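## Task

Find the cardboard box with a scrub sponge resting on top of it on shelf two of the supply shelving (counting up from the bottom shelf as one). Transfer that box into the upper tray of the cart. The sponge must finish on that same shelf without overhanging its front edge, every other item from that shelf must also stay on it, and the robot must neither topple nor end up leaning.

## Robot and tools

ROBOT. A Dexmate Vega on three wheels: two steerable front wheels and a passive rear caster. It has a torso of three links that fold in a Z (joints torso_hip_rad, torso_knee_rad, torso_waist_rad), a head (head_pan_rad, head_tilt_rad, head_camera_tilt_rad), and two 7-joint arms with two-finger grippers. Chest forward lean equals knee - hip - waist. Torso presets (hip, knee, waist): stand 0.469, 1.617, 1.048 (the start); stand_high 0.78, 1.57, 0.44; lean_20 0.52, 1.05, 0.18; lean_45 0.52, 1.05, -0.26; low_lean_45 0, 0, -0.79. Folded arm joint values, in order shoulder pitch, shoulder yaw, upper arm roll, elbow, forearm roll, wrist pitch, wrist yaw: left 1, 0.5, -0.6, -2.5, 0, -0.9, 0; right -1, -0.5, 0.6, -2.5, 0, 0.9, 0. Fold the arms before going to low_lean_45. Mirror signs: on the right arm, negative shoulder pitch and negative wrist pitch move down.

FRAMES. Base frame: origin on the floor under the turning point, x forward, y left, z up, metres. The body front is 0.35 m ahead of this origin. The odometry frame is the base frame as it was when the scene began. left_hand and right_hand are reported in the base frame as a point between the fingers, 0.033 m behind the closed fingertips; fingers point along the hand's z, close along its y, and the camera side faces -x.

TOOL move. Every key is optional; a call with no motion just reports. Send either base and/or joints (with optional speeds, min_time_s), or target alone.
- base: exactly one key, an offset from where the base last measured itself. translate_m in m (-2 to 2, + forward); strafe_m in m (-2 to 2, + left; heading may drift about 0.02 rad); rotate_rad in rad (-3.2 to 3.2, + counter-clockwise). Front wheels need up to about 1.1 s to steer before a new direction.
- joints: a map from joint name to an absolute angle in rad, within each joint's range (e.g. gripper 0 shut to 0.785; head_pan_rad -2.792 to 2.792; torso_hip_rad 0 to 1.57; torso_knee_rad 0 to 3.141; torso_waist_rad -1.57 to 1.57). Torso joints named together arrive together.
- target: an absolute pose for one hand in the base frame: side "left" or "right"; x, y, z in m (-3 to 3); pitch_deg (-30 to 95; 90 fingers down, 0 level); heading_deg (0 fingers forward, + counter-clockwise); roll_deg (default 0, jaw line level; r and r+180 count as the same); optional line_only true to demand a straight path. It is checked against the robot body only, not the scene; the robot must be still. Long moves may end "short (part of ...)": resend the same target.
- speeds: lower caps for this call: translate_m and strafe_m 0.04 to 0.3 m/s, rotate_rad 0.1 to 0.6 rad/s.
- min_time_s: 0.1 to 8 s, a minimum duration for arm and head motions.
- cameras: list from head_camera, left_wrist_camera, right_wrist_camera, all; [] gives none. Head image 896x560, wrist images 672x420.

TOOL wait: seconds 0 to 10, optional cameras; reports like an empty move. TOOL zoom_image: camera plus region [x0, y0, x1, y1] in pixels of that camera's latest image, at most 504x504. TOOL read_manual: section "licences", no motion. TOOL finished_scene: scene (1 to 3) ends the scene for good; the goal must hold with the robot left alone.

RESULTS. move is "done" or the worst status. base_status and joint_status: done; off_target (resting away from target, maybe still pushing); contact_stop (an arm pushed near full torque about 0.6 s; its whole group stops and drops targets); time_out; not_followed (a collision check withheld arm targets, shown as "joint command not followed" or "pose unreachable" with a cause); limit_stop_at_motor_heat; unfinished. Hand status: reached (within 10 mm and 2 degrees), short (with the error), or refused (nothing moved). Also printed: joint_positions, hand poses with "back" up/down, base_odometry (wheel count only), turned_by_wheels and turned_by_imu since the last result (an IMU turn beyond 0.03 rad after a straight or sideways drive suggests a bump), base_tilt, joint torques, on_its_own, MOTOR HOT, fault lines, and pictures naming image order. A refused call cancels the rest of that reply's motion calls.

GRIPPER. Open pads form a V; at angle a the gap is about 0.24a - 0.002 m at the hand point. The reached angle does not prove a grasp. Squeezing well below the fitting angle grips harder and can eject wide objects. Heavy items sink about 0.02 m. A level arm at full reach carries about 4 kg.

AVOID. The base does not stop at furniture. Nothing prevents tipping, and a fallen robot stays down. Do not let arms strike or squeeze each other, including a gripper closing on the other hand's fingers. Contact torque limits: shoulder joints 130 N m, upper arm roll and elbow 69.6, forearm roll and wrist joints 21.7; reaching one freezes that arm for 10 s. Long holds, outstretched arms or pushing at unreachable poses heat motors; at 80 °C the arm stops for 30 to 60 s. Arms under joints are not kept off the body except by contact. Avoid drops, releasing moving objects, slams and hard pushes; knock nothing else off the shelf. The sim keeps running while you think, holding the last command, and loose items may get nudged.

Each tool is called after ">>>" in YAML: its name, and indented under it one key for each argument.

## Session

>>> move:

Scene clock: 0.00 s.
Joint torques (N m): no reading
base_odometry: x=+0.000 y=+0.000 heading=+0.000
turned_by_wheels: +0.000
turned_by_imu: +0.000
base_tilt: forward=+0.1 right=+0.4
base_status: not commanded
joint_positions: torso_hip_rad=+0.469 torso_knee_rad=+1.617 torso_waist_rad=+1.048 left_shoulder_pitch_rad=+2.207 left_shoulder_yaw_rad=-0.004 left_upper_arm_roll_rad=-0.018 left_elbow_rad=-1.107 left_forearm_roll_rad=-0.008 left_wrist_pitch_rad=-0.518 left_wrist_yaw_rad=+0.011 left_gripper_rad=+0.005 right_shoulder_pitch_rad=-2.186 right_shoulder_yaw_rad=-0.016 right_upper_arm_roll_rad=-0.019 right_elbow_rad=-1.087 right_forearm_roll_rad=-0.017 right_wrist_pitch_rad=+0.491 right_wrist_yaw_rad=+0.011 right_gripper_rad=+0.005 head_pan_rad=+0.000 head_tilt_rad=+0.000 head_camera_tilt_rad=+0.000
joint_status: not commanded
chest: x=-0.0111 y=+0.0000 z=+1.4155 quat_wxyz=(+0.999, +0.000, +0.050, +0.000) (m; base frame)
left_hand: x=+0.2019 y=+0.2451 z=+0.6135 quat_wxyz=(+0.430, -0.012, +0.902, +0.013) pitch_deg=+39.0 heading_deg=+2.4 roll_deg=+0.9 back=up (m; base frame)
right_hand: x=+0.2001 y=-0.2164 z=+0.6013 quat_wxyz=(+0.418, -0.022, +0.908, +0.011) pitch_deg=+40.6 heading_deg=+2.8 roll_deg=+0.1 back=up (m; base frame)
pictures: head_camera, left_wrist_camera, right_wrist_camera
camera_calibration:
head_camera: T_world_to_cam=[[0.00635491, -0.999789, 0.0195168, 0.0000776566], [-0.0957157, -0.0200358, -0.995207, 1.51469], [0.995388, 0.00445638, -0.0958229, 0.181486], [0, 0, 0, 1]] pos_world=[-0.0356701, 0.0296169, 1.52482]
left_wrist_camera: T_world_to_cam=[[0.0329986, -0.999301, 0.0175759, 0.223672], [-0.696277, -0.035601, -0.71689, 0.651958], [0.717014, 0.0114187, -0.696965, 0.433595], [0, 0, 0, 1]] pos_world=[0.135669, 0.241775, 0.765651]
right_wrist_camera: T_world_to_cam=[[0.0213656, -0.998838, 0.0431949, -0.254286], [-0.757971, -0.0443563, -0.650778, 0.584835], [0.651938, -0.0188362, -0.758038, 0.476315], [0, 0, 0, 1]] pos_world=[0.138193, -0.219078, 0.752647]

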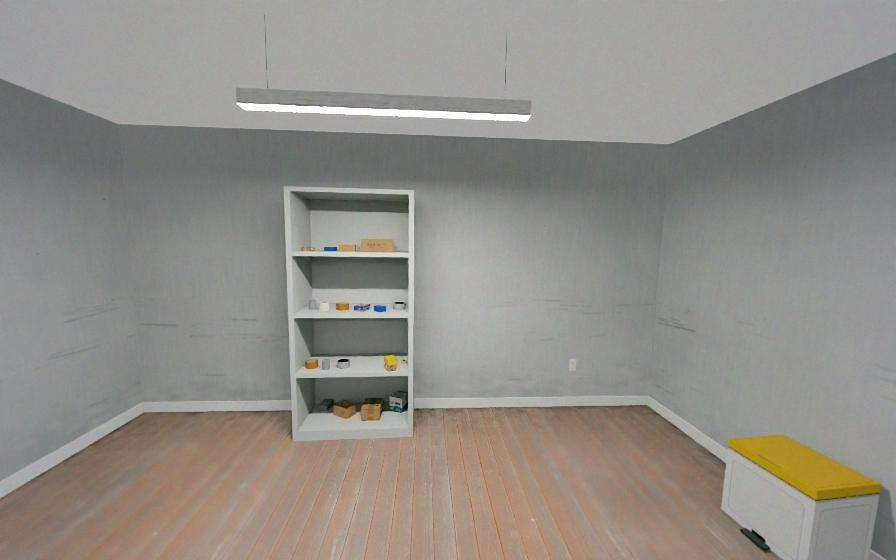

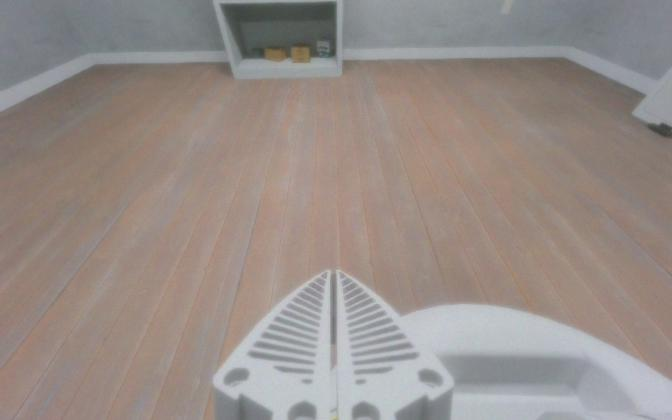

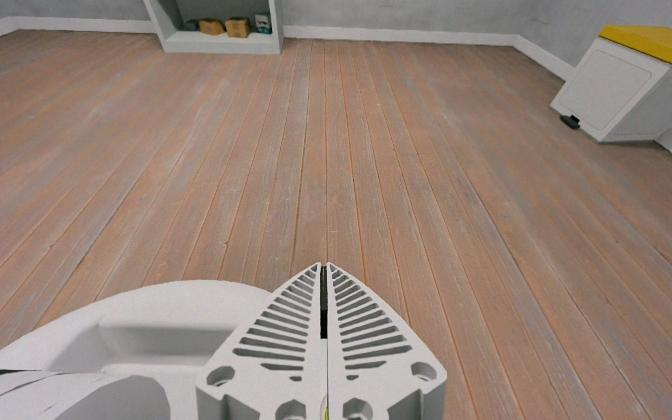

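>>> move:
  base: {"rotate_rad": 0.36}
  joints: {"head_pan_rad": -1.7, "head_camera_tilt_rad": 0.3}
  cameras: ["head_camera"]

>>> move:
  base: {"translate_m": 1.61}
  joints: {"head_pan_rad":0,"head_camera_tilt_rad":-0.05,"torso_hip_rad":0.52,"torso_knee_rad":1.05,"torso_waist_rad":-0.26,"right_shoulder_pitch_rad":-0.78,"right_shoulder_yaw_rad":0,"right_upper_arm_roll_rad":0,"right_elbow_rad":-1.655,"right_forearm_roll_rad":0,"right_wrist_pitch_rad":-0.745,"right_wrist_yaw_rad":0,"right_gripper_rad":0.55}
  cameras: ["head_camera","right_wrist_camera"]

>>> move:
  base: {"rotate_rad": -0.26}
  cameras: ["head_camera","right_wrist_camera"]

>>> zoom_image:
  camera: "head_camera"
  region: [350, 120, 700, 380]

Scene clock: 4.83 s.
Joint torques (N m): left_arm=[7.02 0.95 1.01 -3.81 -0.15 -2.67 -0.01] | right_arm=[-5.49 -0.65 0.8 -4.44 -0.19 2.62 -0.35]
move: done
base_odometry: x=+0.001 y=+0.000 heading=+0.360
turned_by_wheels: +0.360
turned_by_imu: +0.351
base_tilt: forward=+0.2 right=+0.4
base_status: done
joint_positions: torso_hip_rad=+0.469 torso_knee_rad=+1.617 torso_waist_rad=+1.048 left_shoulder_pitch_rad=+2.207 left_shoulder_yaw_rad=-0.004 left_upper_arm_roll_rad=-0.018 left_elbow_rad=-1.107 left_forearm_roll_rad=-0.008 left_wrist_pitch_rad=-0.518 left_wrist_yaw_rad=+0.011 left_gripper_rad=+0.005 right_shoulder_pitch_rad=-2.186 right_shoulder_yaw_rad=-0.016 right_upper_arm_roll_rad=-0.019 right_elbow_rad=-1.087 right_forearm_roll_rad=-0.017 right_wrist_pitch_rad=+0.491 right_wrist_yaw_rad=+0.011 right_gripper_rad=+0.005 head_pan_rad=-1.699 head_tilt_rad=+0.000 head_camera_tilt_rad=+0.299
joint_status: all done
chest: x=-0.0111 y=+0.0000 z=+1.4155 quat_wxyz=(+0.999, +0.000, +0.050, +0.000) (m; base frame)
left_hand: x=+0.2019 y=+0.2451 z=+0.6135 quat_wxyz=(+0.430, -0.012, +0.902, +0.013) pitch_deg=+39.0 heading_deg=+2.4 roll_deg=+0.9 back=up (m; base frame)
right_hand: x=+0.2001 y=-0.2164 z=+0.6013 quat_wxyz=(+0.418, -0.022, +0.908, +0.011) pitch_deg=+40.6 heading_deg=+2.8 roll_deg=+0.1 back=up (m; base frame)
pictures: head_camera
camera_calibration:
head_camera: T_world_to_cam=[[-0.986077, 0.118145, 0.117024, -0.22212], [-0.0783085, 0.290902, -0.953543, 1.45427], [-0.146699, -0.94943, -0.2776, 0.361625], [0, 0, 0, 1]] pos_world=[-0.0520955, -0.0534705, 1.51309]

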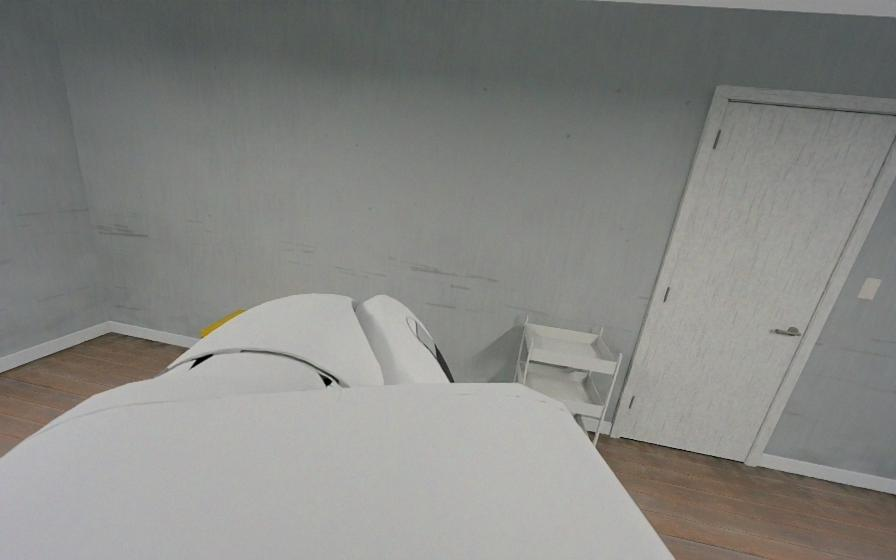

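Scene clock: 12.03 s.
Joint torques (N m): left_arm=[24.09 0.38 0.81 2.25 -0.18 -0.72 -0.03] | right_arm=[19.02 1.7 3.09 -13.55 0.11 3.4 -0.35]
move: done
base_odometry: x=+1.508 y=+0.565 heading=+0.361
turned_by_wheels: +0.001
turned_by_imu: -0.004
base_tilt: forward=+0.1 right=+0.2
base_status: done
joint_positions: torso_hip_rad=+0.520 torso_knee_rad=+1.050 torso_waist_rad=-0.260 left_shoulder_pitch_rad=+2.206 left_shoulder_yaw_rad=-0.004 left_upper_arm_roll_rad=-0.018 left_elbow_rad=-1.108 left_forearm_roll_rad=-0.008 left_wrist_pitch_rad=-0.519 left_wrist_yaw_rad=+0.011 left_gripper_rad=+0.005 right_shoulder_pitch_rad=-0.781 right_shoulder_yaw_rad=+0.000 right_upper_arm_roll_rad=+0.000 right_elbow_rad=-1.654 right_forearm_roll_rad=+0.000 right_wrist_pitch_rad=-0.745 right_wrist_yaw_rad=+0.000 right_gripper_rad=+0.550 head_pan_rad=-0.001 head_tilt_rad=+0.000 head_camera_tilt_rad=-0.049
joint_status: all done
chest: x=+0.0409 y=+0.0000 z=+1.2163 quat_wxyz=(+0.923, +0.000, +0.385, +0.000) (m; base frame)
left_hand: x=-0.3052 y=+0.2451 z=+0.4623 quat_wxyz=(+0.100, -0.007, +0.995, +0.016) pitch_deg=+78.4 heading_deg=+9.3 roll_deg=+8.6 (m; base frame)
right_hand: x=+0.6995 y=-0.2293 z=+0.6286 quat_wxyz=(+0.439, +0.000, +0.899, +0.000) pitch_deg=+37.9 heading_deg=+0.0 roll_deg=+0.0 back=up (m; base frame)
pictures: head_camera, right_wrist_camera
camera_calibration:
head_camera: T_world_to_cam=[[0.01625, -0.999792, 0.0123232, 0.0118686], [-0.671717, -0.0200454, -0.740537, 1.03882], [0.74063, 0.003756, -0.671903, 0.818722], [0, 0, 0, 1]] pos_world=[0.0912294, 0.0296145, 1.31924]
right_wrist_camera: T_world_to_cam=[[-0.0289405, -0.998645, 0.0432469, -0.24377], [-0.728041, -0.0085866, -0.68548, 0.989697], [0.684922, -0.0513236, -0.726806, 0.121], [0, 0, 0, 1]] pos_world=[0.630609, -0.228731, 0.776903]

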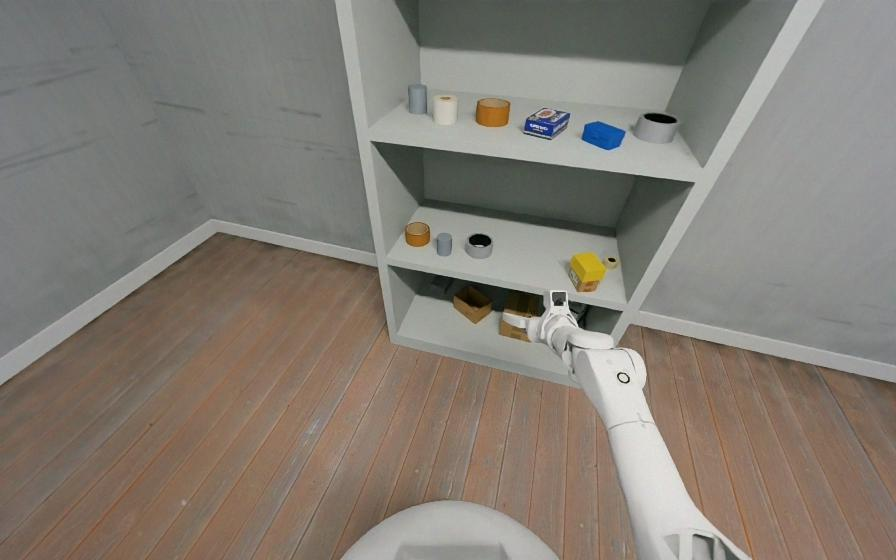

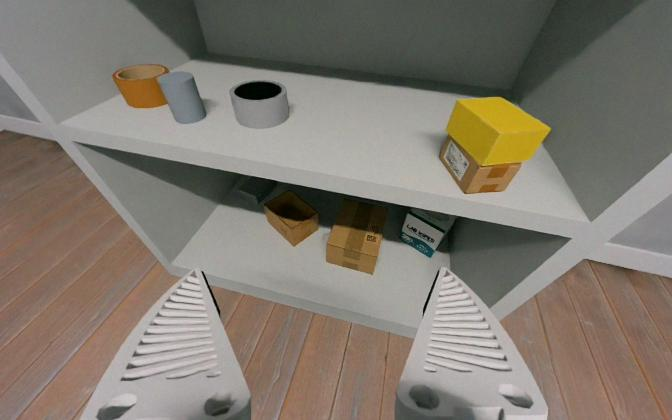

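Scene clock: 14.07 s.
Joint torques (N m): left_arm=[22.99 1.84 1 2.41 -0.11 -0.73 0.12] | right_arm=[19.58 -0.47 2.52 -14.13 -0.12 2.77 -0.29]
move: done
base_odometry: x=+1.508 y=+0.565 heading=+0.101
turned_by_wheels: -0.260
turned_by_imu: -0.250
base_tilt: forward=+0.1 right=+0.3
base_status: done
joint_positions: torso_hip_rad=+0.520 torso_knee_rad=+1.050 torso_waist_rad=-0.260 left_shoulder_pitch_rad=+2.206 left_shoulder_yaw_rad=-0.004 left_upper_arm_roll_rad=-0.018 left_elbow_rad=-1.108 left_forearm_roll_rad=-0.008 left_wrist_pitch_rad=-0.519 left_wrist_yaw_rad=+0.011 left_gripper_rad=+0.005 right_shoulder_pitch_rad=-0.780 right_shoulder_yaw_rad=+0.000 right_upper_arm_roll_rad=+0.000 right_elbow_rad=-1.654 right_forearm_roll_rad=+0.000 right_wrist_pitch_rad=-0.745 right_wrist_yaw_rad=+0.000 right_gripper_rad=+0.550 head_pan_rad=-0.001 head_tilt_rad=+0.000 head_camera_tilt_rad=-0.049
joint_status: not commanded
chest: x=+0.0409 y=+0.0000 z=+1.2163 quat_wxyz=(+0.923, +0.000, +0.385, +0.000) (m; base frame)
left_hand: x=-0.3052 y=+0.2451 z=+0.4623 quat_wxyz=(+0.100, -0.007, +0.995, +0.016) pitch_deg=+78.4 heading_deg=+9.3 roll_deg=+8.6 (m; base frame)
right_hand: x=+0.6999 y=-0.2293 z=+0.6292 quat_wxyz=(+0.439, +0.000, +0.898, +0.000) pitch_deg=+37.9 heading_deg=+0.0 roll_deg=+0.0 back=up (m; base frame)
pictures: head_camera, right_wrist_camera
camera_calibration:
head_camera: T_world_to_cam=[[0.0162487, -0.999792, 0.0123219, 0.0118705], [-0.671717, -0.0200435, -0.740537, 1.03882], [0.74063, 0.00375597, -0.671903, 0.818722], [0, 0, 0, 1]] pos_world=[0.0912294, 0.0296145, 1.31924]
right_wrist_camera: T_world_to_cam=[[-0.0290307, -0.998646, 0.0431654, -0.243763], [-0.727747, -0.00848698, -0.685793, 0.990337], [0.685231, -0.0513225, -0.726515, 0.120732], [0, 0, 0, 1]] pos_world=[0.630909, -0.228832, 0.777402]

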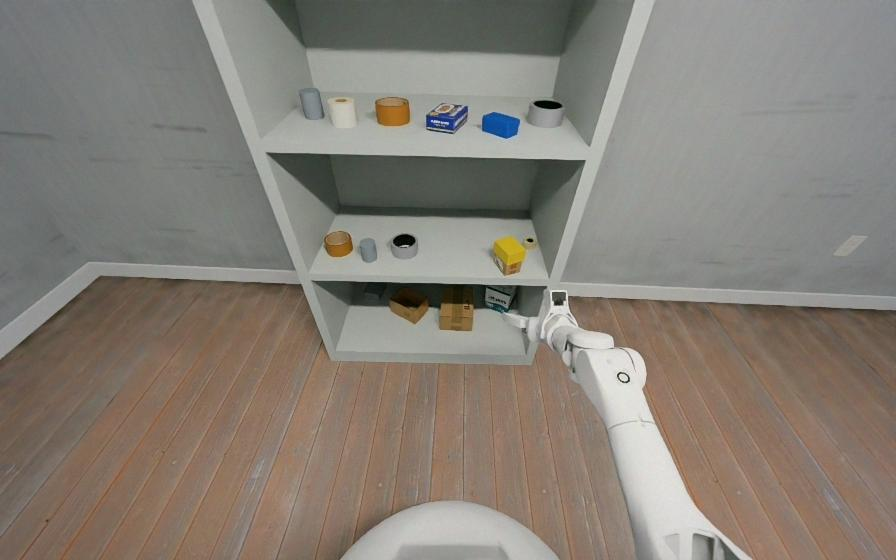

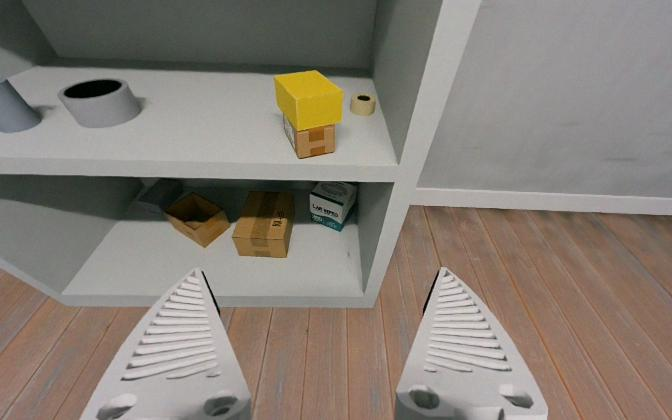

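Scaled by 1.440 from the camera's 896x560 image, which has a finer 960x600 frame.

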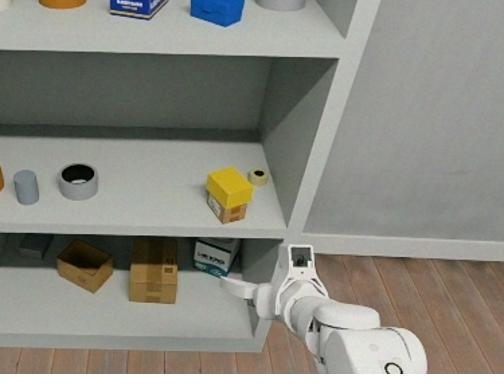

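>>> move:
  target: {"side":"right","x":0.72,"y":-0.207,"z":0.612,"pitch_deg":35,"heading_deg":17}
  cameras: []

>>> move:
  base: {"translate_m": 0.2}
  joints: {"right_gripper_rad":0.62}
  cameras: ["head_camera","right_wrist_camera"]

Scene clock: 18.53 s.
Joint torques (N m): left_arm=[23.42 0.62 0.74 2.8 -0.12 -1.4 0.13] | right_arm=[19.33 -3.43 0.22 -8.51 0.55 2.69 0.41]
move: done
base_odometry: x=+1.508 y=+0.565 heading=+0.101
turned_by_wheels: +0.000
turned_by_imu: +0.001
base_tilt: forward=+0.1 right=+0.3
base_status: not commanded
joint_positions: torso_hip_rad=+0.520 torso_knee_rad=+1.050 torso_waist_rad=-0.260 left_shoulder_pitch_rad=+2.206 left_shoulder_yaw_rad=-0.004 left_upper_arm_roll_rad=-0.018 left_elbow_rad=-1.108 left_forearm_roll_rad=-0.008 left_wrist_pitch_rad=-0.519 left_wrist_yaw_rad=+0.011 left_gripper_rad=+0.005 right_shoulder_pitch_rad=-0.697 right_shoulder_yaw_rad=-0.203 right_upper_arm_roll_rad=-0.057 right_elbow_rad=-1.404 right_forearm_roll_rad=+0.033 right_wrist_pitch_rad=-0.496 right_wrist_yaw_rad=+0.306 right_gripper_rad=+0.550 head_pan_rad=-0.001 head_tilt_rad=+0.000 head_camera_tilt_rad=-0.049
joint_status: not commanded
chest: x=+0.0409 y=+0.0000 z=+1.2163 quat_wxyz=(+0.923, +0.000, +0.385, +0.000) (m; base frame)
left_hand: x=-0.3052 y=+0.2451 z=+0.4623 quat_wxyz=(+0.100, -0.007, +0.995, +0.016) pitch_deg=+78.4 heading_deg=+9.3 roll_deg=+8.6 (m; base frame)
right_hand: x=+0.7196 y=-0.2073 z=+0.6119 quat_wxyz=(+0.456, -0.129, +0.878, +0.067) pitch_deg=+35.1 heading_deg=+16.7 roll_deg=+0.0 back=up (m; base frame)
right_hand_status: reached (straight line, planned for 1.3 s): 0 mm and 0.3 deg off.
pictures: none
No camera images: "cameras" was empty.

Scene clock: 21.00 s.
Joint torques (N m): left_arm=[23.35 0.09 0.99 3.6 -0.15 -1.19 0.01] | right_arm=[20.47 -4.16 0.51 -8.99 0.66 3.31 0.19]
move: done
base_odometry: x=+1.707 y=+0.585 heading=+0.100
turned_by_wheels: -0.001
turned_by_imu: -0.002
base_tilt: forward=+0.1 right=+0.3
base_status: done
joint_positions: torso_hip_rad=+0.520 torso_knee_rad=+1.050 torso_waist_rad=-0.260 left_shoulder_pitch_rad=+2.206 left_shoulder_yaw_rad=-0.004 left_upper_arm_roll_rad=-0.018 left_elbow_rad=-1.108 left_forearm_roll_rad=-0.008 left_wrist_pitch_rad=-0.519 left_wrist_yaw_rad=+0.011 left_gripper_rad=+0.005 right_shoulder_pitch_rad=-0.696 right_shoulder_yaw_rad=-0.206 right_upper_arm_roll_rad=-0.058 right_elbow_rad=-1.399 right_forearm_roll_rad=+0.034 right_wrist_pitch_rad=-0.492 right_wrist_yaw_rad=+0.312 right_gripper_rad=+0.620 head_pan_rad=-0.001 head_tilt_rad=+0.000 head_camera_tilt_rad=-0.049
joint_status: all done
chest: x=+0.0408 y=+0.0000 z=+1.2164 quat_wxyz=(+0.923, +0.000, +0.385, +0.000) (m; base frame)
left_hand: x=-0.3052 y=+0.2451 z=+0.4623 quat_wxyz=(+0.100, -0.007, +0.995, +0.016) pitch_deg=+78.4 heading_deg=+9.3 roll_deg=+8.6 (m; base frame)
right_hand: x=+0.7197 y=-0.2072 z=+0.6116 quat_wxyz=(+0.456, -0.131, +0.877, +0.068) pitch_deg=+35.0 heading_deg=+17.0 roll_deg=+0.0 back=up (m; base frame)
pictures: head_camera, right_wrist_camera
camera_calibration:
head_camera: T_world_to_cam=[[0.0162487, -0.999792, 0.0123219, 0.0118721], [-0.671717, -0.0200435, -0.740537, 1.03875], [0.74063, 0.00375597, -0.671903, 0.818796], [0, 0, 0, 1]] pos_world=[0.0911294, 0.0296145, 1.31924]
right_wrist_camera: T_world_to_cam=[[0.261509, -0.964311, 0.0414466, -0.421168], [-0.660087, -0.210007, -0.721236, 0.924142], [0.7042, 0.161252, -0.691448, 0.10452], [0, 0, 0, 1]] pos_world=[0.646551, -0.228915, 0.756251]

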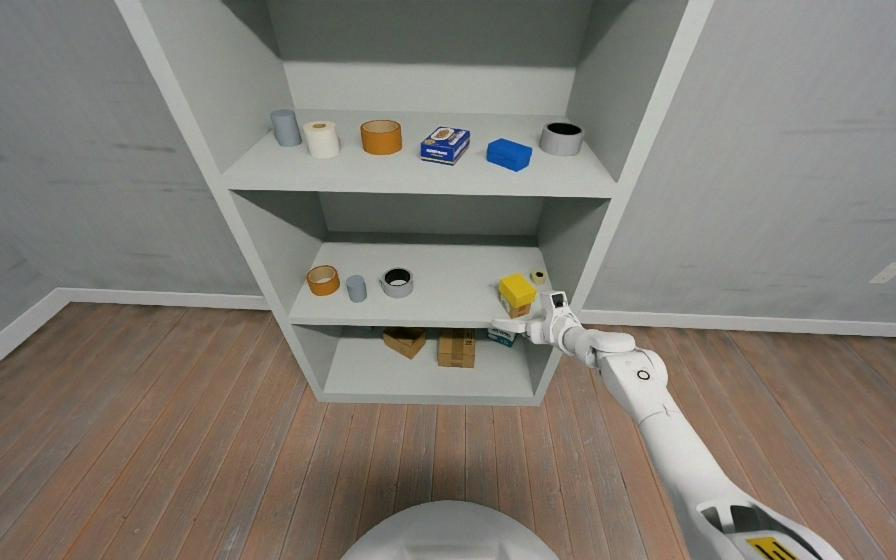

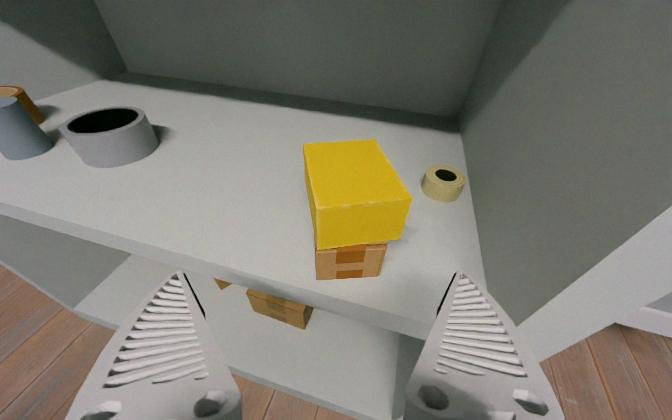

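>>> move:
  target: {"side":"right","x":0.72,"y":-0.202,"z":0.612,"pitch_deg":35,"heading_deg":22}
  cameras: []

>>> move:
  base: {"translate_m": 0.115}
  cameras: ["right_wrist_camera"]

>>> move:
  joints: {"right_gripper_rad":0.25}
  cameras: ["right_wrist_camera","head_camera"]

Scene clock: 23.67 s.
Joint torques (N m): left_arm=[23.99 0.44 0.85 2.76 -0.09 -0.93 -0.01] | right_arm=[20.29 -3.9 1.18 -8.2 0.56 2.95 0.27]
move: done
base_odometry: x=+1.707 y=+0.585 heading=+0.100
turned_by_wheels: +0.000
turned_by_imu: +0.001
base_tilt: forward=+0.1 right=+0.4
base_status: not commanded
joint_positions: torso_hip_rad=+0.520 torso_knee_rad=+1.050 torso_waist_rad=-0.260 left_shoulder_pitch_rad=+2.206 left_shoulder_yaw_rad=-0.004 left_upper_arm_roll_rad=-0.018 left_elbow_rad=-1.108 left_forearm_roll_rad=-0.008 left_wrist_pitch_rad=-0.519 left_wrist_yaw_rad=+0.011 left_gripper_rad=+0.005 right_shoulder_pitch_rad=-0.665 right_shoulder_yaw_rad=-0.256 right_upper_arm_roll_rad=-0.077 right_elbow_rad=-1.344 right_forearm_roll_rad=+0.037 right_wrist_pitch_rad=-0.447 right_wrist_yaw_rad=+0.401 right_gripper_rad=+0.620 head_pan_rad=-0.001 head_tilt_rad=+0.000 head_camera_tilt_rad=-0.049
joint_status: not commanded
chest: x=+0.0408 y=+0.0000 z=+1.2164 quat_wxyz=(+0.923, +0.000, +0.385, +0.000) (m; base frame)
left_hand: x=-0.3052 y=+0.2451 z=+0.4623 quat_wxyz=(+0.100, -0.007, +0.995, +0.016) pitch_deg=+78.4 heading_deg=+9.3 roll_deg=+8.6 (m; base frame)
right_hand: x=+0.7198 y=-0.2024 z=+0.6116 quat_wxyz=(+0.453, -0.167, +0.871, +0.087) pitch_deg=+35.0 heading_deg=+21.7 roll_deg=+0.0 back=up (m; base frame)
right_hand_status: reached (straight line, planned for 0.6 s): 1 mm and 0.3 deg off.
pictures: none
No camera images: "cameras" was empty.

Scene clock: 25.47 s.
Joint torques (N m): left_arm=[23.18 0.57 0.85 3.06 -0.03 -1.02 0.1] | right_arm=[19.98 -3.97 0.34 -8.24 0.36 2.81 0.25]
move: done
base_odometry: x=+1.822 y=+0.596 heading=+0.099
turned_by_wheels: -0.001
turned_by_imu: -0.001
base_tilt: forward=+0.2 right=+0.3
base_status: done
joint_positions: torso_hip_rad=+0.520 torso_knee_rad=+1.050 torso_waist_rad=-0.260 left_shoulder_pitch_rad=+2.206 left_shoulder_yaw_rad=-0.004 left_upper_arm_roll_rad=-0.018 left_elbow_rad=-1.108 left_forearm_roll_rad=-0.008 left_wrist_pitch_rad=-0.519 left_wrist_yaw_rad=+0.011 left_gripper_rad=+0.005 right_shoulder_pitch_rad=-0.663 right_shoulder_yaw_rad=-0.259 right_upper_arm_roll_rad=-0.078 right_elbow_rad=-1.341 right_forearm_roll_rad=+0.038 right_wrist_pitch_rad=-0.444 right_wrist_yaw_rad=+0.407 right_gripper_rad=+0.620 head_pan_rad=-0.001 head_tilt_rad=+0.000 head_camera_tilt_rad=-0.049
joint_status: not commanded
chest: x=+0.0408 y=+0.0000 z=+1.2164 quat_wxyz=(+0.923, +0.000, +0.385, +0.000) (m; base frame)
left_hand: x=-0.3052 y=+0.2451 z=+0.4623 quat_wxyz=(+0.100, -0.007, +0.995, +0.016) pitch_deg=+78.4 heading_deg=+9.3 roll_deg=+8.6 (m; base frame)
right_hand: x=+0.7197 y=-0.2022 z=+0.6116 quat_wxyz=(+0.453, -0.169, +0.871, +0.088) pitch_deg=+35.0 heading_deg=+22.0 roll_deg=+0.0 back=up (m; base frame)
pictures: right_wrist_camera
camera_calibration:
right_wrist_camera: T_world_to_cam=[[0.344468, -0.937887, 0.0413569, -0.470723], [-0.639317, -0.266613, -0.721243, 0.898785], [0.68747, 0.222005, -0.691447, 0.128053], [0, 0, 0, 1]] pos_world=[0.648725, -0.230286, 0.756251]

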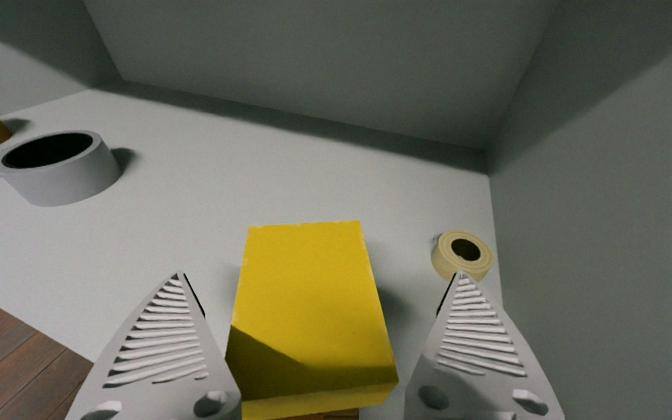

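Scene clock: 26.40 s.
Joint torques (N m): left_arm=[23.19 0.78 0.86 2.43 -0.09 -1.33 0.04] | right_arm=[20.17 -5.41 0.66 -8.51 0.56 3.58 0]
move: done
base_odometry: x=+1.822 y=+0.596 heading=+0.099
turned_by_wheels: +0.000
turned_by_imu: +0.000
base_tilt: forward=+0.1 right=+0.4
base_status: not commanded
joint_positions: torso_hip_rad=+0.520 torso_knee_rad=+1.050 torso_waist_rad=-0.260 left_shoulder_pitch_rad=+2.206 left_shoulder_yaw_rad=-0.004 left_upper_arm_roll_rad=-0.018 left_elbow_rad=-1.108 left_forearm_roll_rad=-0.008 left_wrist_pitch_rad=-0.519 left_wrist_yaw_rad=+0.011 left_gripper_rad=+0.005 right_shoulder_pitch_rad=-0.663 right_shoulder_yaw_rad=-0.259 right_upper_arm_roll_rad=-0.079 right_elbow_rad=-1.341 right_forearm_roll_rad=+0.038 right_wrist_pitch_rad=-0.444 right_wrist_yaw_rad=+0.407 right_gripper_rad=+0.251 head_pan_rad=-0.001 head_tilt_rad=+0.000 head_camera_tilt_rad=-0.049
joint_status: all done
chest: x=+0.0408 y=+0.0000 z=+1.2164 quat_wxyz=(+0.923, +0.000, +0.385, +0.000) (m; base frame)
left_hand: x=-0.3052 y=+0.2451 z=+0.4623 quat_wxyz=(+0.100, -0.007, +0.995, +0.016) pitch_deg=+78.4 heading_deg=+9.3 roll_deg=+8.6 (m; base frame)
right_hand: x=+0.7197 y=-0.2022 z=+0.6116 quat_wxyz=(+0.453, -0.169, +0.871, +0.088) pitch_deg=+35.0 heading_deg=+22.0 roll_deg=+0.0 back=up (m; base frame)
pictures: head_camera, right_wrist_camera
camera_calibration:
head_camera: T_world_to_cam=[[0.0162487, -0.999792, 0.0123219, 0.0118721], [-0.671717, -0.0200435, -0.740537, 1.03875], [0.74063, 0.00375597, -0.671903, 0.818796], [0, 0, 0, 1]] pos_world=[0.0911294, 0.0296145, 1.31924]
right_wrist_camera: T_world_to_cam=[[0.344592, -0.937841, 0.0413616, -0.470797], [-0.639266, -0.266696, -0.721257, 0.898743], [0.687455, 0.222098, -0.691432, 0.128073], [0, 0, 0, 1]] pos_world=[0.648725, -0.230286, 0.756251]

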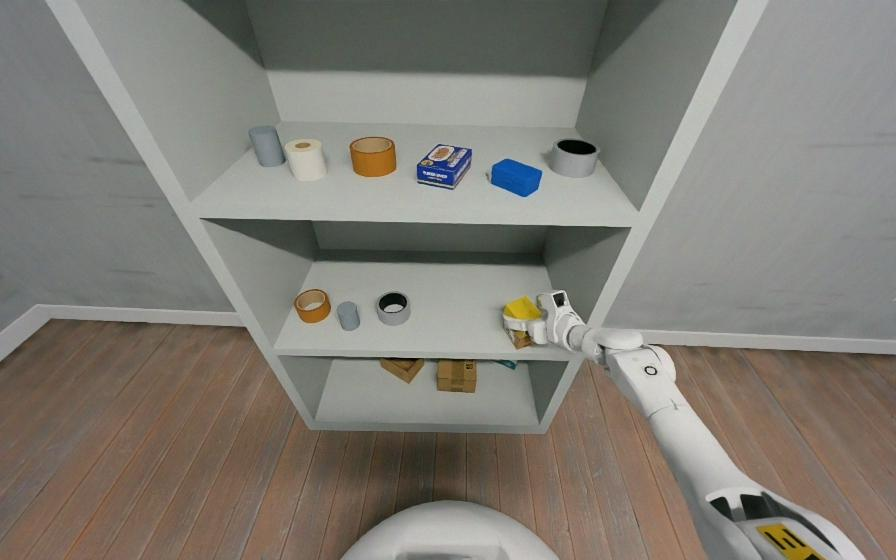

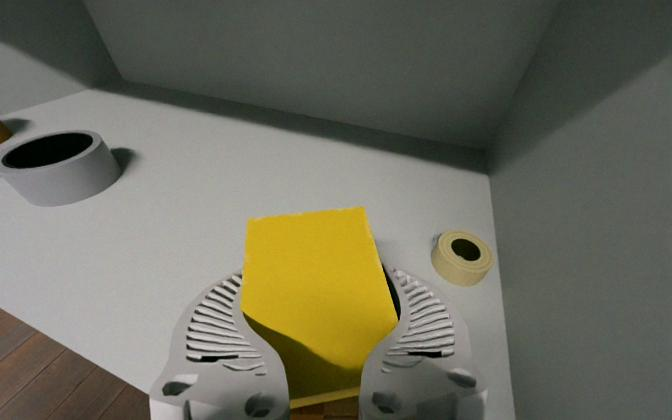

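>>> move:
  target: {"side":"right","x":0.72,"y":-0.2,"z":0.655,"pitch_deg":35,"heading_deg":22}
  cameras: ["right_wrist_camera"]

>>> move:
  target: {"side":"right","x":0.72,"y":-0.022,"z":0.645,"pitch_deg":35,"heading_deg":22}
  cameras: ["right_wrist_camera","head_camera"]

Scene clock: 29.43 s.
Joint torques (N m): left_arm=[23.46 0.39 0.92 2.22 -0.19 -0.73 0.2] | right_arm=[9.73 -4.87 5.34 -13.23 0.37 3.18 0.17]
move: done
base_odometry: x=+1.822 y=+0.596 heading=+0.099
turned_by_wheels: +0.000
turned_by_imu: +0.001
base_tilt: forward=+0.2 right=+0.3
base_status: not commanded
joint_positions: torso_hip_rad=+0.520 torso_knee_rad=+1.050 torso_waist_rad=-0.260 left_shoulder_pitch_rad=+2.206 left_shoulder_yaw_rad=-0.004 left_upper_arm_roll_rad=-0.018 left_elbow_rad=-1.108 left_forearm_roll_rad=-0.008 left_wrist_pitch_rad=-0.519 left_wrist_yaw_rad=+0.011 left_gripper_rad=+0.005 right_shoulder_pitch_rad=-0.689 right_shoulder_yaw_rad=-0.276 right_upper_arm_roll_rad=-0.061 right_elbow_rad=-1.528 right_forearm_roll_rad=+0.048 right_wrist_pitch_rad=-0.606 right_wrist_yaw_rad=+0.414 right_gripper_rad=+0.251 head_pan_rad=-0.001 head_tilt_rad=+0.000 head_camera_tilt_rad=-0.049
joint_status: not commanded
chest: x=+0.0408 y=+0.0000 z=+1.2164 quat_wxyz=(+0.923, +0.000, +0.385, +0.000) (m; base frame)
left_hand: x=-0.3052 y=+0.2451 z=+0.4623 quat_wxyz=(+0.100, -0.007, +0.995, +0.016) pitch_deg=+78.4 heading_deg=+9.3 roll_deg=+8.6 (m; base frame)
right_hand: x=+0.7199 y=-0.2000 z=+0.6533 quat_wxyz=(+0.453, -0.169, +0.871, +0.088) pitch_deg=+35.0 heading_deg=+22.0 roll_deg=+0.0 back=up (m; base frame)
right_hand_status: reached (straight line, planned for 0.9 s): 2 mm and 0.0 deg off.
pictures: right_wrist_camera
camera_calibration:
right_wrist_camera: T_world_to_cam=[[0.344948, -0.937706, 0.0414383, -0.470824], [-0.639214, -0.267014, -0.721186, 0.929435], [0.687325, 0.222284, -0.691501, 0.156393], [0, 0, 0, 1]] pos_world=[0.649026, -0.228086, 0.797951]

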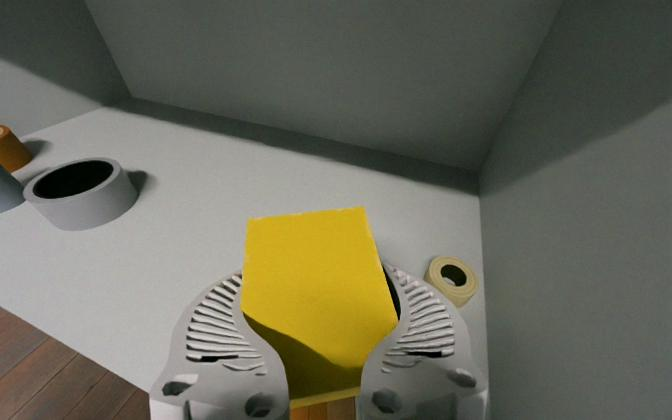

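Scene clock: 32.13 s.
Joint torques (N m): left_arm=[23.19 0.47 1 4.02 -0.09 -1.09 0.21] | right_arm=[20.58 4.47 -1.53 -8.81 -0.1 2.36 -0.49]
move: done
base_odometry: x=+1.822 y=+0.596 heading=+0.099
turned_by_wheels: +0.000
turned_by_imu: +0.001
base_tilt: forward=+0.2 right=+0.2
base_status: not commanded
joint_positions: torso_hip_rad=+0.520 torso_knee_rad=+1.050 torso_waist_rad=-0.260 left_shoulder_pitch_rad=+2.206 left_shoulder_yaw_rad=-0.004 left_upper_arm_roll_rad=-0.018 left_elbow_rad=-1.108 left_forearm_roll_rad=-0.008 left_wrist_pitch_rad=-0.519 left_wrist_yaw_rad=+0.011 left_gripper_rad=+0.005 right_shoulder_pitch_rad=-0.647 right_shoulder_yaw_rad=+0.002 right_upper_arm_roll_rad=-0.268 right_elbow_rad=-1.478 right_forearm_roll_rad=-0.049 right_wrist_pitch_rad=-0.645 right_wrist_yaw_rad=+0.146 right_gripper_rad=+0.251 head_pan_rad=-0.001 head_tilt_rad=+0.000 head_camera_tilt_rad=-0.049
joint_status: not commanded
chest: x=+0.0408 y=+0.0000 z=+1.2164 quat_wxyz=(+0.923, +0.000, +0.385, +0.000) (m; base frame)
left_hand: x=-0.3052 y=+0.2451 z=+0.4623 quat_wxyz=(+0.100, -0.007, +0.995, +0.016) pitch_deg=+78.4 heading_deg=+9.3 roll_deg=+8.6 (m; base frame)
right_hand: x=+0.7198 y=-0.0257 z=+0.6441 quat_wxyz=(+0.453, -0.169, +0.871, +0.088) pitch_deg=+35.1 heading_deg=+22.0 roll_deg=+0.0 back=up (m; base frame)
right_hand_status: reached (straight line, planned for 1.2 s): 4 mm and 0.1 deg off.
pictures: head_camera, right_wrist_camera
camera_calibration:
head_camera: T_world_to_cam=[[0.0162487, -0.999792, 0.0123219, 0.0118721], [-0.671717, -0.0200435, -0.740537, 1.03875], [0.74063, 0.00375597, -0.671903, 0.818796], [0, 0, 0, 1]] pos_world=[0.0911294, 0.0296145, 1.31924]
right_wrist_camera: T_world_to_cam=[[0.344484, -0.937896, 0.0410056, -0.306337], [-0.639758, -0.266497, -0.720895, 0.969501], [0.687053, 0.222103, -0.69183, 0.111851], [0, 0, 0, 1]] pos_world=[0.648926, -0.053786, 0.788852]

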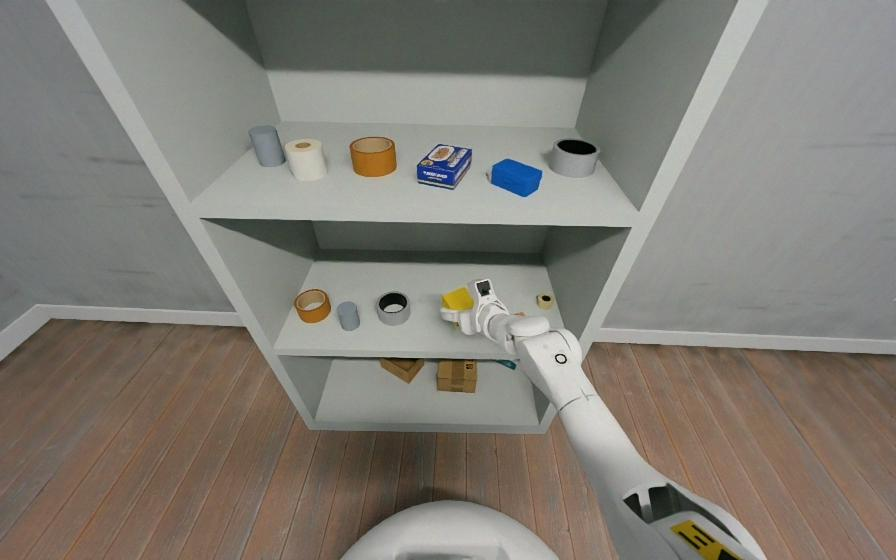

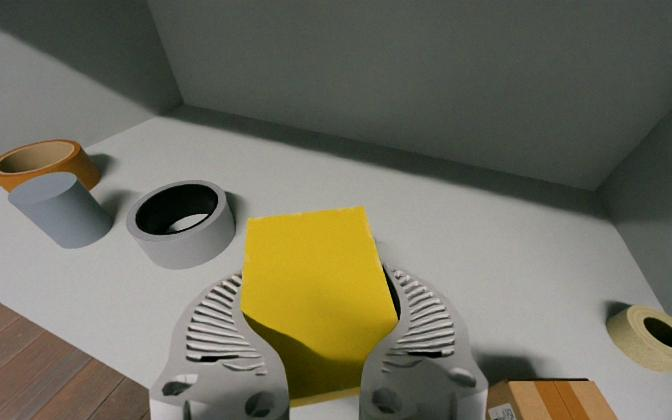

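>>> move:
  target: {"side":"right","x":0.72,"y":-0.022,"z":0.566,"pitch_deg":38,"heading_deg":22}
  cameras: ["right_wrist_camera","head_camera"]

>>> zoom_image:
  camera: "head_camera"
  region: [370, 240, 570, 380]

Scene clock: 35.60 s.
Joint torques (N m): left_arm=[22.73 0.29 1 3.78 -0.14 -1.01 0.12] | right_arm=[20.31 4.95 -2.26 -7.34 0.44 2.74 -0.24]
move: done
base_odometry: x=+1.822 y=+0.596 heading=+0.099
turned_by_wheels: +0.000
turned_by_imu: +0.001
base_tilt: forward=+0.2 right=+0.3
base_status: not commanded
joint_positions: torso_hip_rad=+0.520 torso_knee_rad=+1.050 torso_waist_rad=-0.260 left_shoulder_pitch_rad=+2.206 left_shoulder_yaw_rad=-0.004 left_upper_arm_roll_rad=-0.018 left_elbow_rad=-1.108 left_forearm_roll_rad=-0.008 left_wrist_pitch_rad=-0.519 left_wrist_yaw_rad=+0.011 left_gripper_rad=+0.005 right_shoulder_pitch_rad=-0.545 right_shoulder_yaw_rad=+0.037 right_upper_arm_roll_rad=-0.278 right_elbow_rad=-1.094 right_forearm_roll_rad=-0.045 right_wrist_pitch_rad=-0.419 right_wrist_yaw_rad=+0.119 right_gripper_rad=+0.251 head_pan_rad=-0.001 head_tilt_rad=+0.000 head_camera_tilt_rad=-0.049
joint_status: not commanded
chest: x=+0.0408 y=+0.0000 z=+1.2164 quat_wxyz=(+0.923, +0.000, +0.385, +0.000) (m; base frame)
left_hand: x=-0.3052 y=+0.2451 z=+0.4623 quat_wxyz=(+0.100, -0.007, +0.995, +0.016) pitch_deg=+78.4 heading_deg=+9.3 roll_deg=+8.6 (m; base frame)
right_hand: x=+0.7197 y=-0.0223 z=+0.5666 quat_wxyz=(+0.430, -0.171, +0.882, +0.084) pitch_deg=+38.0 heading_deg=+22.0 roll_deg=+0.0 back=up (m; base frame)
right_hand_status: reached (straight line, planned for 1.6 s): 1 mm and 0.0 deg off.
pictures: head_camera, right_wrist_camera
camera_calibration:
head_camera: T_world_to_cam=[[0.0162487, -0.999792, 0.0123219, 0.0118721], [-0.671717, -0.0200435, -0.740537, 1.03875], [0.74063, 0.00375597, -0.671903, 0.818796], [0, 0, 0, 1]] pos_world=[0.0911294, 0.0296145, 1.31924]
right_wrist_camera: T_world_to_cam=[[0.346652, -0.937007, 0.043023, -0.302656], [-0.673008, -0.280409, -0.68442, 0.917373], [0.653371, 0.208301, -0.727817, 0.101831], [0, 0, 0, 1]] pos_world=[0.655782, -0.047563, 0.715004]

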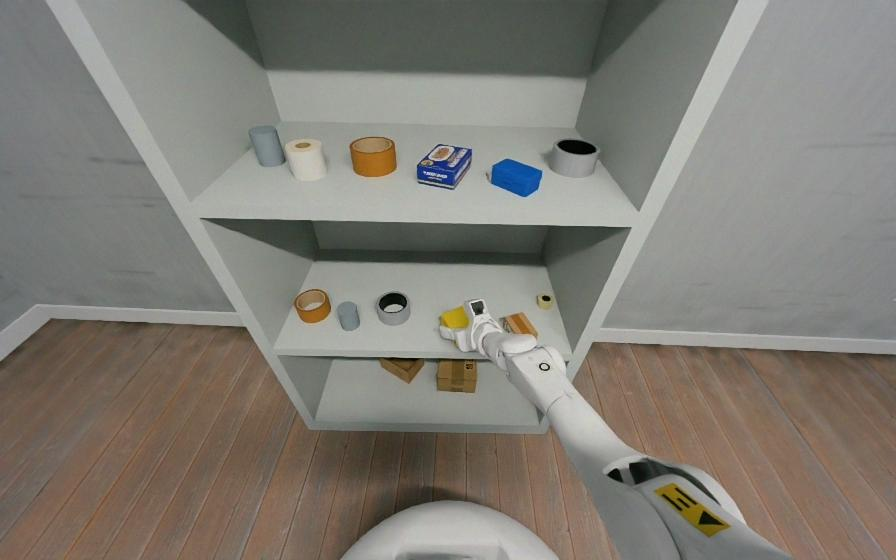

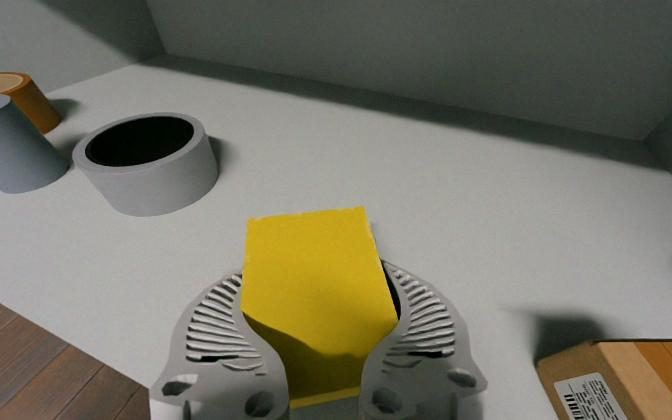

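Scaled by 2.520 from the camera's 896x560 image, which has a finer 960x600 frame.

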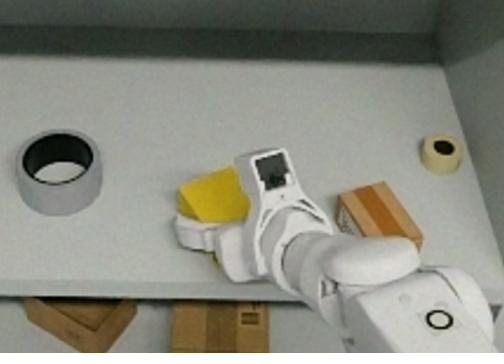

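>>> move:
  target: {"side":"right","x":0.72,"y":-0.022,"z":0.563,"pitch_deg":43,"heading_deg":22}
  cameras: []

>>> move:
  joints: {"right_gripper_rad":0.52}
  cameras: ["right_wrist_camera","head_camera"]

>>> move:
  target: {"side":"right","x":0.72,"y":-0.022,"z":0.66,"pitch_deg":38,"heading_deg":22}
  cameras: ["right_wrist_camera","head_camera"]

>>> zoom_image:
  camera: "head_camera"
  region: [370, 240, 570, 380]

Scene clock: 38.30 s.
Joint torques (N m): left_arm=[23.8 -0.61 0.68 3.46 -0.13 -0.89 0.22] | right_arm=[17 3.99 -2.47 -3.88 -0.13 0.57 0.58]
move: done
base_odometry: x=+1.822 y=+0.596 heading=+0.099
turned_by_wheels: +0.000
turned_by_imu: +0.001
base_tilt: forward=+0.1 right=+0.3
base_status: not commanded
joint_positions: torso_hip_rad=+0.520 torso_knee_rad=+1.050 torso_waist_rad=-0.260 left_shoulder_pitch_rad=+2.206 left_shoulder_yaw_rad=-0.004 left_upper_arm_roll_rad=-0.018 left_elbow_rad=-1.108 left_forearm_roll_rad=-0.008 left_wrist_pitch_rad=-0.519 left_wrist_yaw_rad=+0.011 left_gripper_rad=+0.005 right_shoulder_pitch_rad=-0.488 right_shoulder_yaw_rad=+0.054 right_upper_arm_roll_rad=-0.283 right_elbow_rad=-1.090 right_forearm_roll_rad=-0.051 right_wrist_pitch_rad=-0.558 right_wrist_yaw_rad=+0.120 right_gripper_rad=+0.251 head_pan_rad=-0.001 head_tilt_rad=+0.000 head_camera_tilt_rad=-0.049
joint_status: not commanded
chest: x=+0.0406 y=+0.0000 z=+1.2164 quat_wxyz=(+0.923, +0.000, +0.385, +0.000) (m; base frame)
left_hand: x=-0.3051 y=+0.2451 z=+0.4622 quat_wxyz=(+0.100, -0.007, +0.995, +0.016) pitch_deg=+78.4 heading_deg=+9.3 roll_deg=+8.6 (m; base frame)
right_hand: x=+0.7201 y=-0.0222 z=+0.5635 quat_wxyz=(+0.393, -0.175, +0.899, +0.076) pitch_deg=+42.8 heading_deg=+22.0 roll_deg=+0.0 back=up (m; base frame)
right_hand_status: reached (straight line, planned for 0.8 s): 1 mm and 0.2 deg off.
pictures: none
No camera images: "cameras" was empty.

Scene clock: 39.10 s.
Joint torques (N m): left_arm=[22.82 0.39 1 3.61 -0.13 -0.54 0.1] | right_arm=[19.81 4.06 -1.72 -5.17 -0.22 0.77 0.12]
move: done
base_odometry: x=+1.822 y=+0.596 heading=+0.099
turned_by_wheels: +0.000
turned_by_imu: +0.000
base_tilt: forward=+0.1 right=+0.3
base_status: not commanded
joint_positions: torso_hip_rad=+0.520 torso_knee_rad=+1.050 torso_waist_rad=-0.260 left_shoulder_pitch_rad=+2.206 left_shoulder_yaw_rad=-0.004 left_upper_arm_roll_rad=-0.018 left_elbow_rad=-1.108 left_forearm_roll_rad=-0.008 left_wrist_pitch_rad=-0.519 left_wrist_yaw_rad=+0.011 left_gripper_rad=+0.005 right_shoulder_pitch_rad=-0.486 right_shoulder_yaw_rad=+0.054 right_upper_arm_roll_rad=-0.283 right_elbow_rad=-1.089 right_forearm_roll_rad=-0.051 right_wrist_pitch_rad=-0.563 right_wrist_yaw_rad=+0.120 right_gripper_rad=+0.520 head_pan_rad=-0.001 head_tilt_rad=+0.000 head_camera_tilt_rad=-0.049
joint_status: all done
chest: x=+0.0406 y=+0.0000 z=+1.2164 quat_wxyz=(+0.923, +0.000, +0.385, +0.000) (m; base frame)
left_hand: x=-0.3051 y=+0.2451 z=+0.4622 quat_wxyz=(+0.100, -0.007, +0.995, +0.016) pitch_deg=+78.4 heading_deg=+9.3 roll_deg=+8.6 (m; base frame)
right_hand: x=+0.7198 y=-0.0222 z=+0.5632 quat_wxyz=(+0.392, -0.175, +0.900, +0.076) pitch_deg=+43.0 heading_deg=+22.0 roll_deg=+0.0 back=up (m; base frame)
pictures: head_camera, right_wrist_camera
camera_calibration:
head_camera: T_world_to_cam=[[0.0162455, -0.999792, 0.0123274, 0.0118684], [-0.671457, -0.0200441, -0.740772, 1.03891], [0.740865, 0.00375694, -0.671643, 0.818579], [0, 0, 0, 1]] pos_world=[0.0909309, 0.0296145, 1.31924]
right_wrist_camera: T_world_to_cam=[[0.350207, -0.935565, 0.0455203, -0.306387], [-0.725159, -0.301566, -0.619033, 0.91548], [0.592873, 0.183781, -0.784044, 0.173875], [0, 0, 0, 1]] pos_world=[0.668081, -0.0425226, 0.716985]

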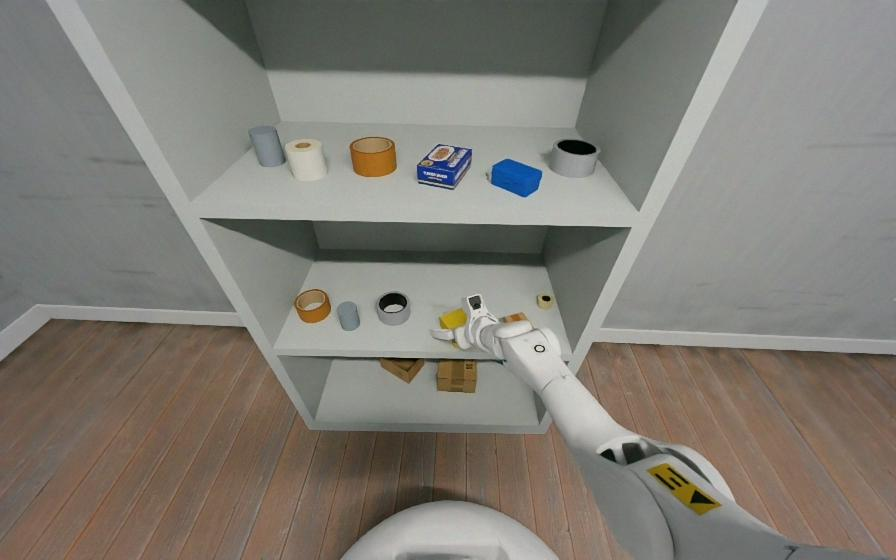

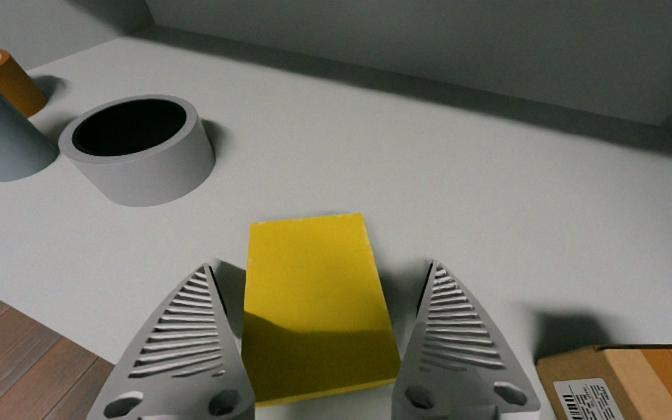

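Scene clock: 42.40 s.
Joint torques (N m): left_arm=[23.35 0.03 1.16 3.25 0.04 -0.72 0.03] | right_arm=[9.86 1.25 3.69 -12.61 -0.1 3.22 0.29]
move: done
base_odometry: x=+1.822 y=+0.596 heading=+0.099
turned_by_wheels: +0.000
turned_by_imu: +0.001
base_tilt: forward=+0.1 right=+0.3
base_status: not commanded
joint_positions: torso_hip_rad=+0.520 torso_knee_rad=+1.050 torso_waist_rad=-0.260 left_shoulder_pitch_rad=+2.206 left_shoulder_yaw_rad=-0.004 left_upper_arm_roll_rad=-0.018 left_elbow_rad=-1.108 left_forearm_roll_rad=-0.008 left_wrist_pitch_rad=-0.519 left_wrist_yaw_rad=+0.011 left_gripper_rad=+0.005 right_shoulder_pitch_rad=-0.607 right_shoulder_yaw_rad=+0.016 right_upper_arm_roll_rad=-0.278 right_elbow_rad=-1.536 right_forearm_roll_rad=-0.059 right_wrist_pitch_rad=-0.797 right_wrist_yaw_rad=+0.147 right_gripper_rad=+0.520 head_pan_rad=-0.001 head_tilt_rad=+0.000 head_camera_tilt_rad=-0.049
joint_status: not commanded
chest: x=+0.0406 y=+0.0000 z=+1.2164 quat_wxyz=(+0.923, +0.000, +0.385, +0.000) (m; base frame)
left_hand: x=-0.3052 y=+0.2451 z=+0.4622 quat_wxyz=(+0.100, -0.007, +0.995, +0.016) pitch_deg=+78.4 heading_deg=+9.3 roll_deg=+8.6 (m; base frame)
right_hand: x=+0.7199 y=-0.0219 z=+0.6583 quat_wxyz=(+0.429, -0.172, +0.883, +0.084) pitch_deg=+38.1 heading_deg=+22.0 roll_deg=+0.0 back=up (m; base frame)
right_hand_status: reached (straight line, planned for 1.8 s): 2 mm and 0.1 deg off.
pictures: head_camera, right_wrist_camera
camera_calibration:
head_camera: T_world_to_cam=[[0.0162452, -0.999792, 0.0123263, 0.0118698], [-0.671508, -0.0200434, -0.740726, 1.03885], [0.740819, 0.00375609, -0.671694, 0.81865], [0, 0, 0, 1]] pos_world=[0.0909306, 0.0296145, 1.31924]
right_wrist_camera: T_world_to_cam=[[0.347228, -0.936784, 0.0432289, -0.306845], [-0.673903, -0.281314, -0.683167, 0.980216], [0.65214, 0.208082, -0.728982, 0.16995], [0, 0, 0, 1]] pos_world=[0.656284, -0.0470624, 0.806806]

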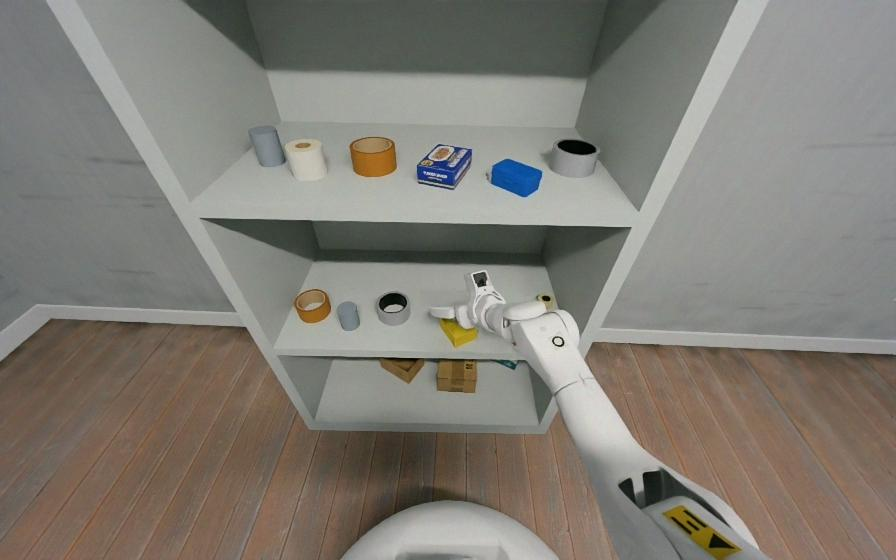

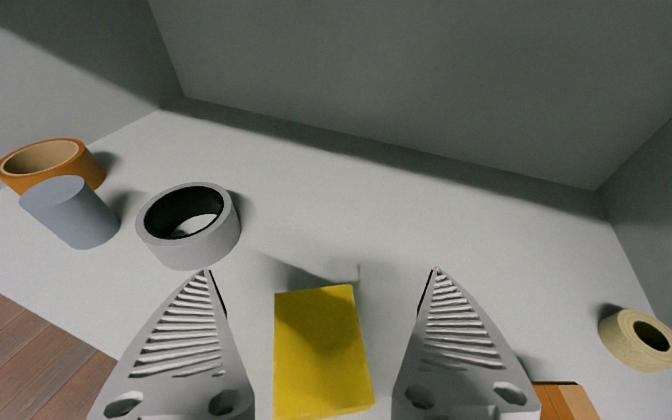

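Scaled by 2.520 from the camera's 896x560 image, which has a finer 960x600 frame.

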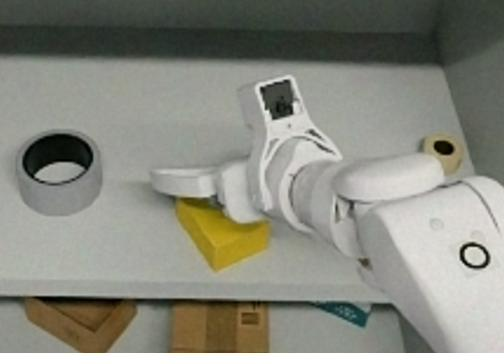

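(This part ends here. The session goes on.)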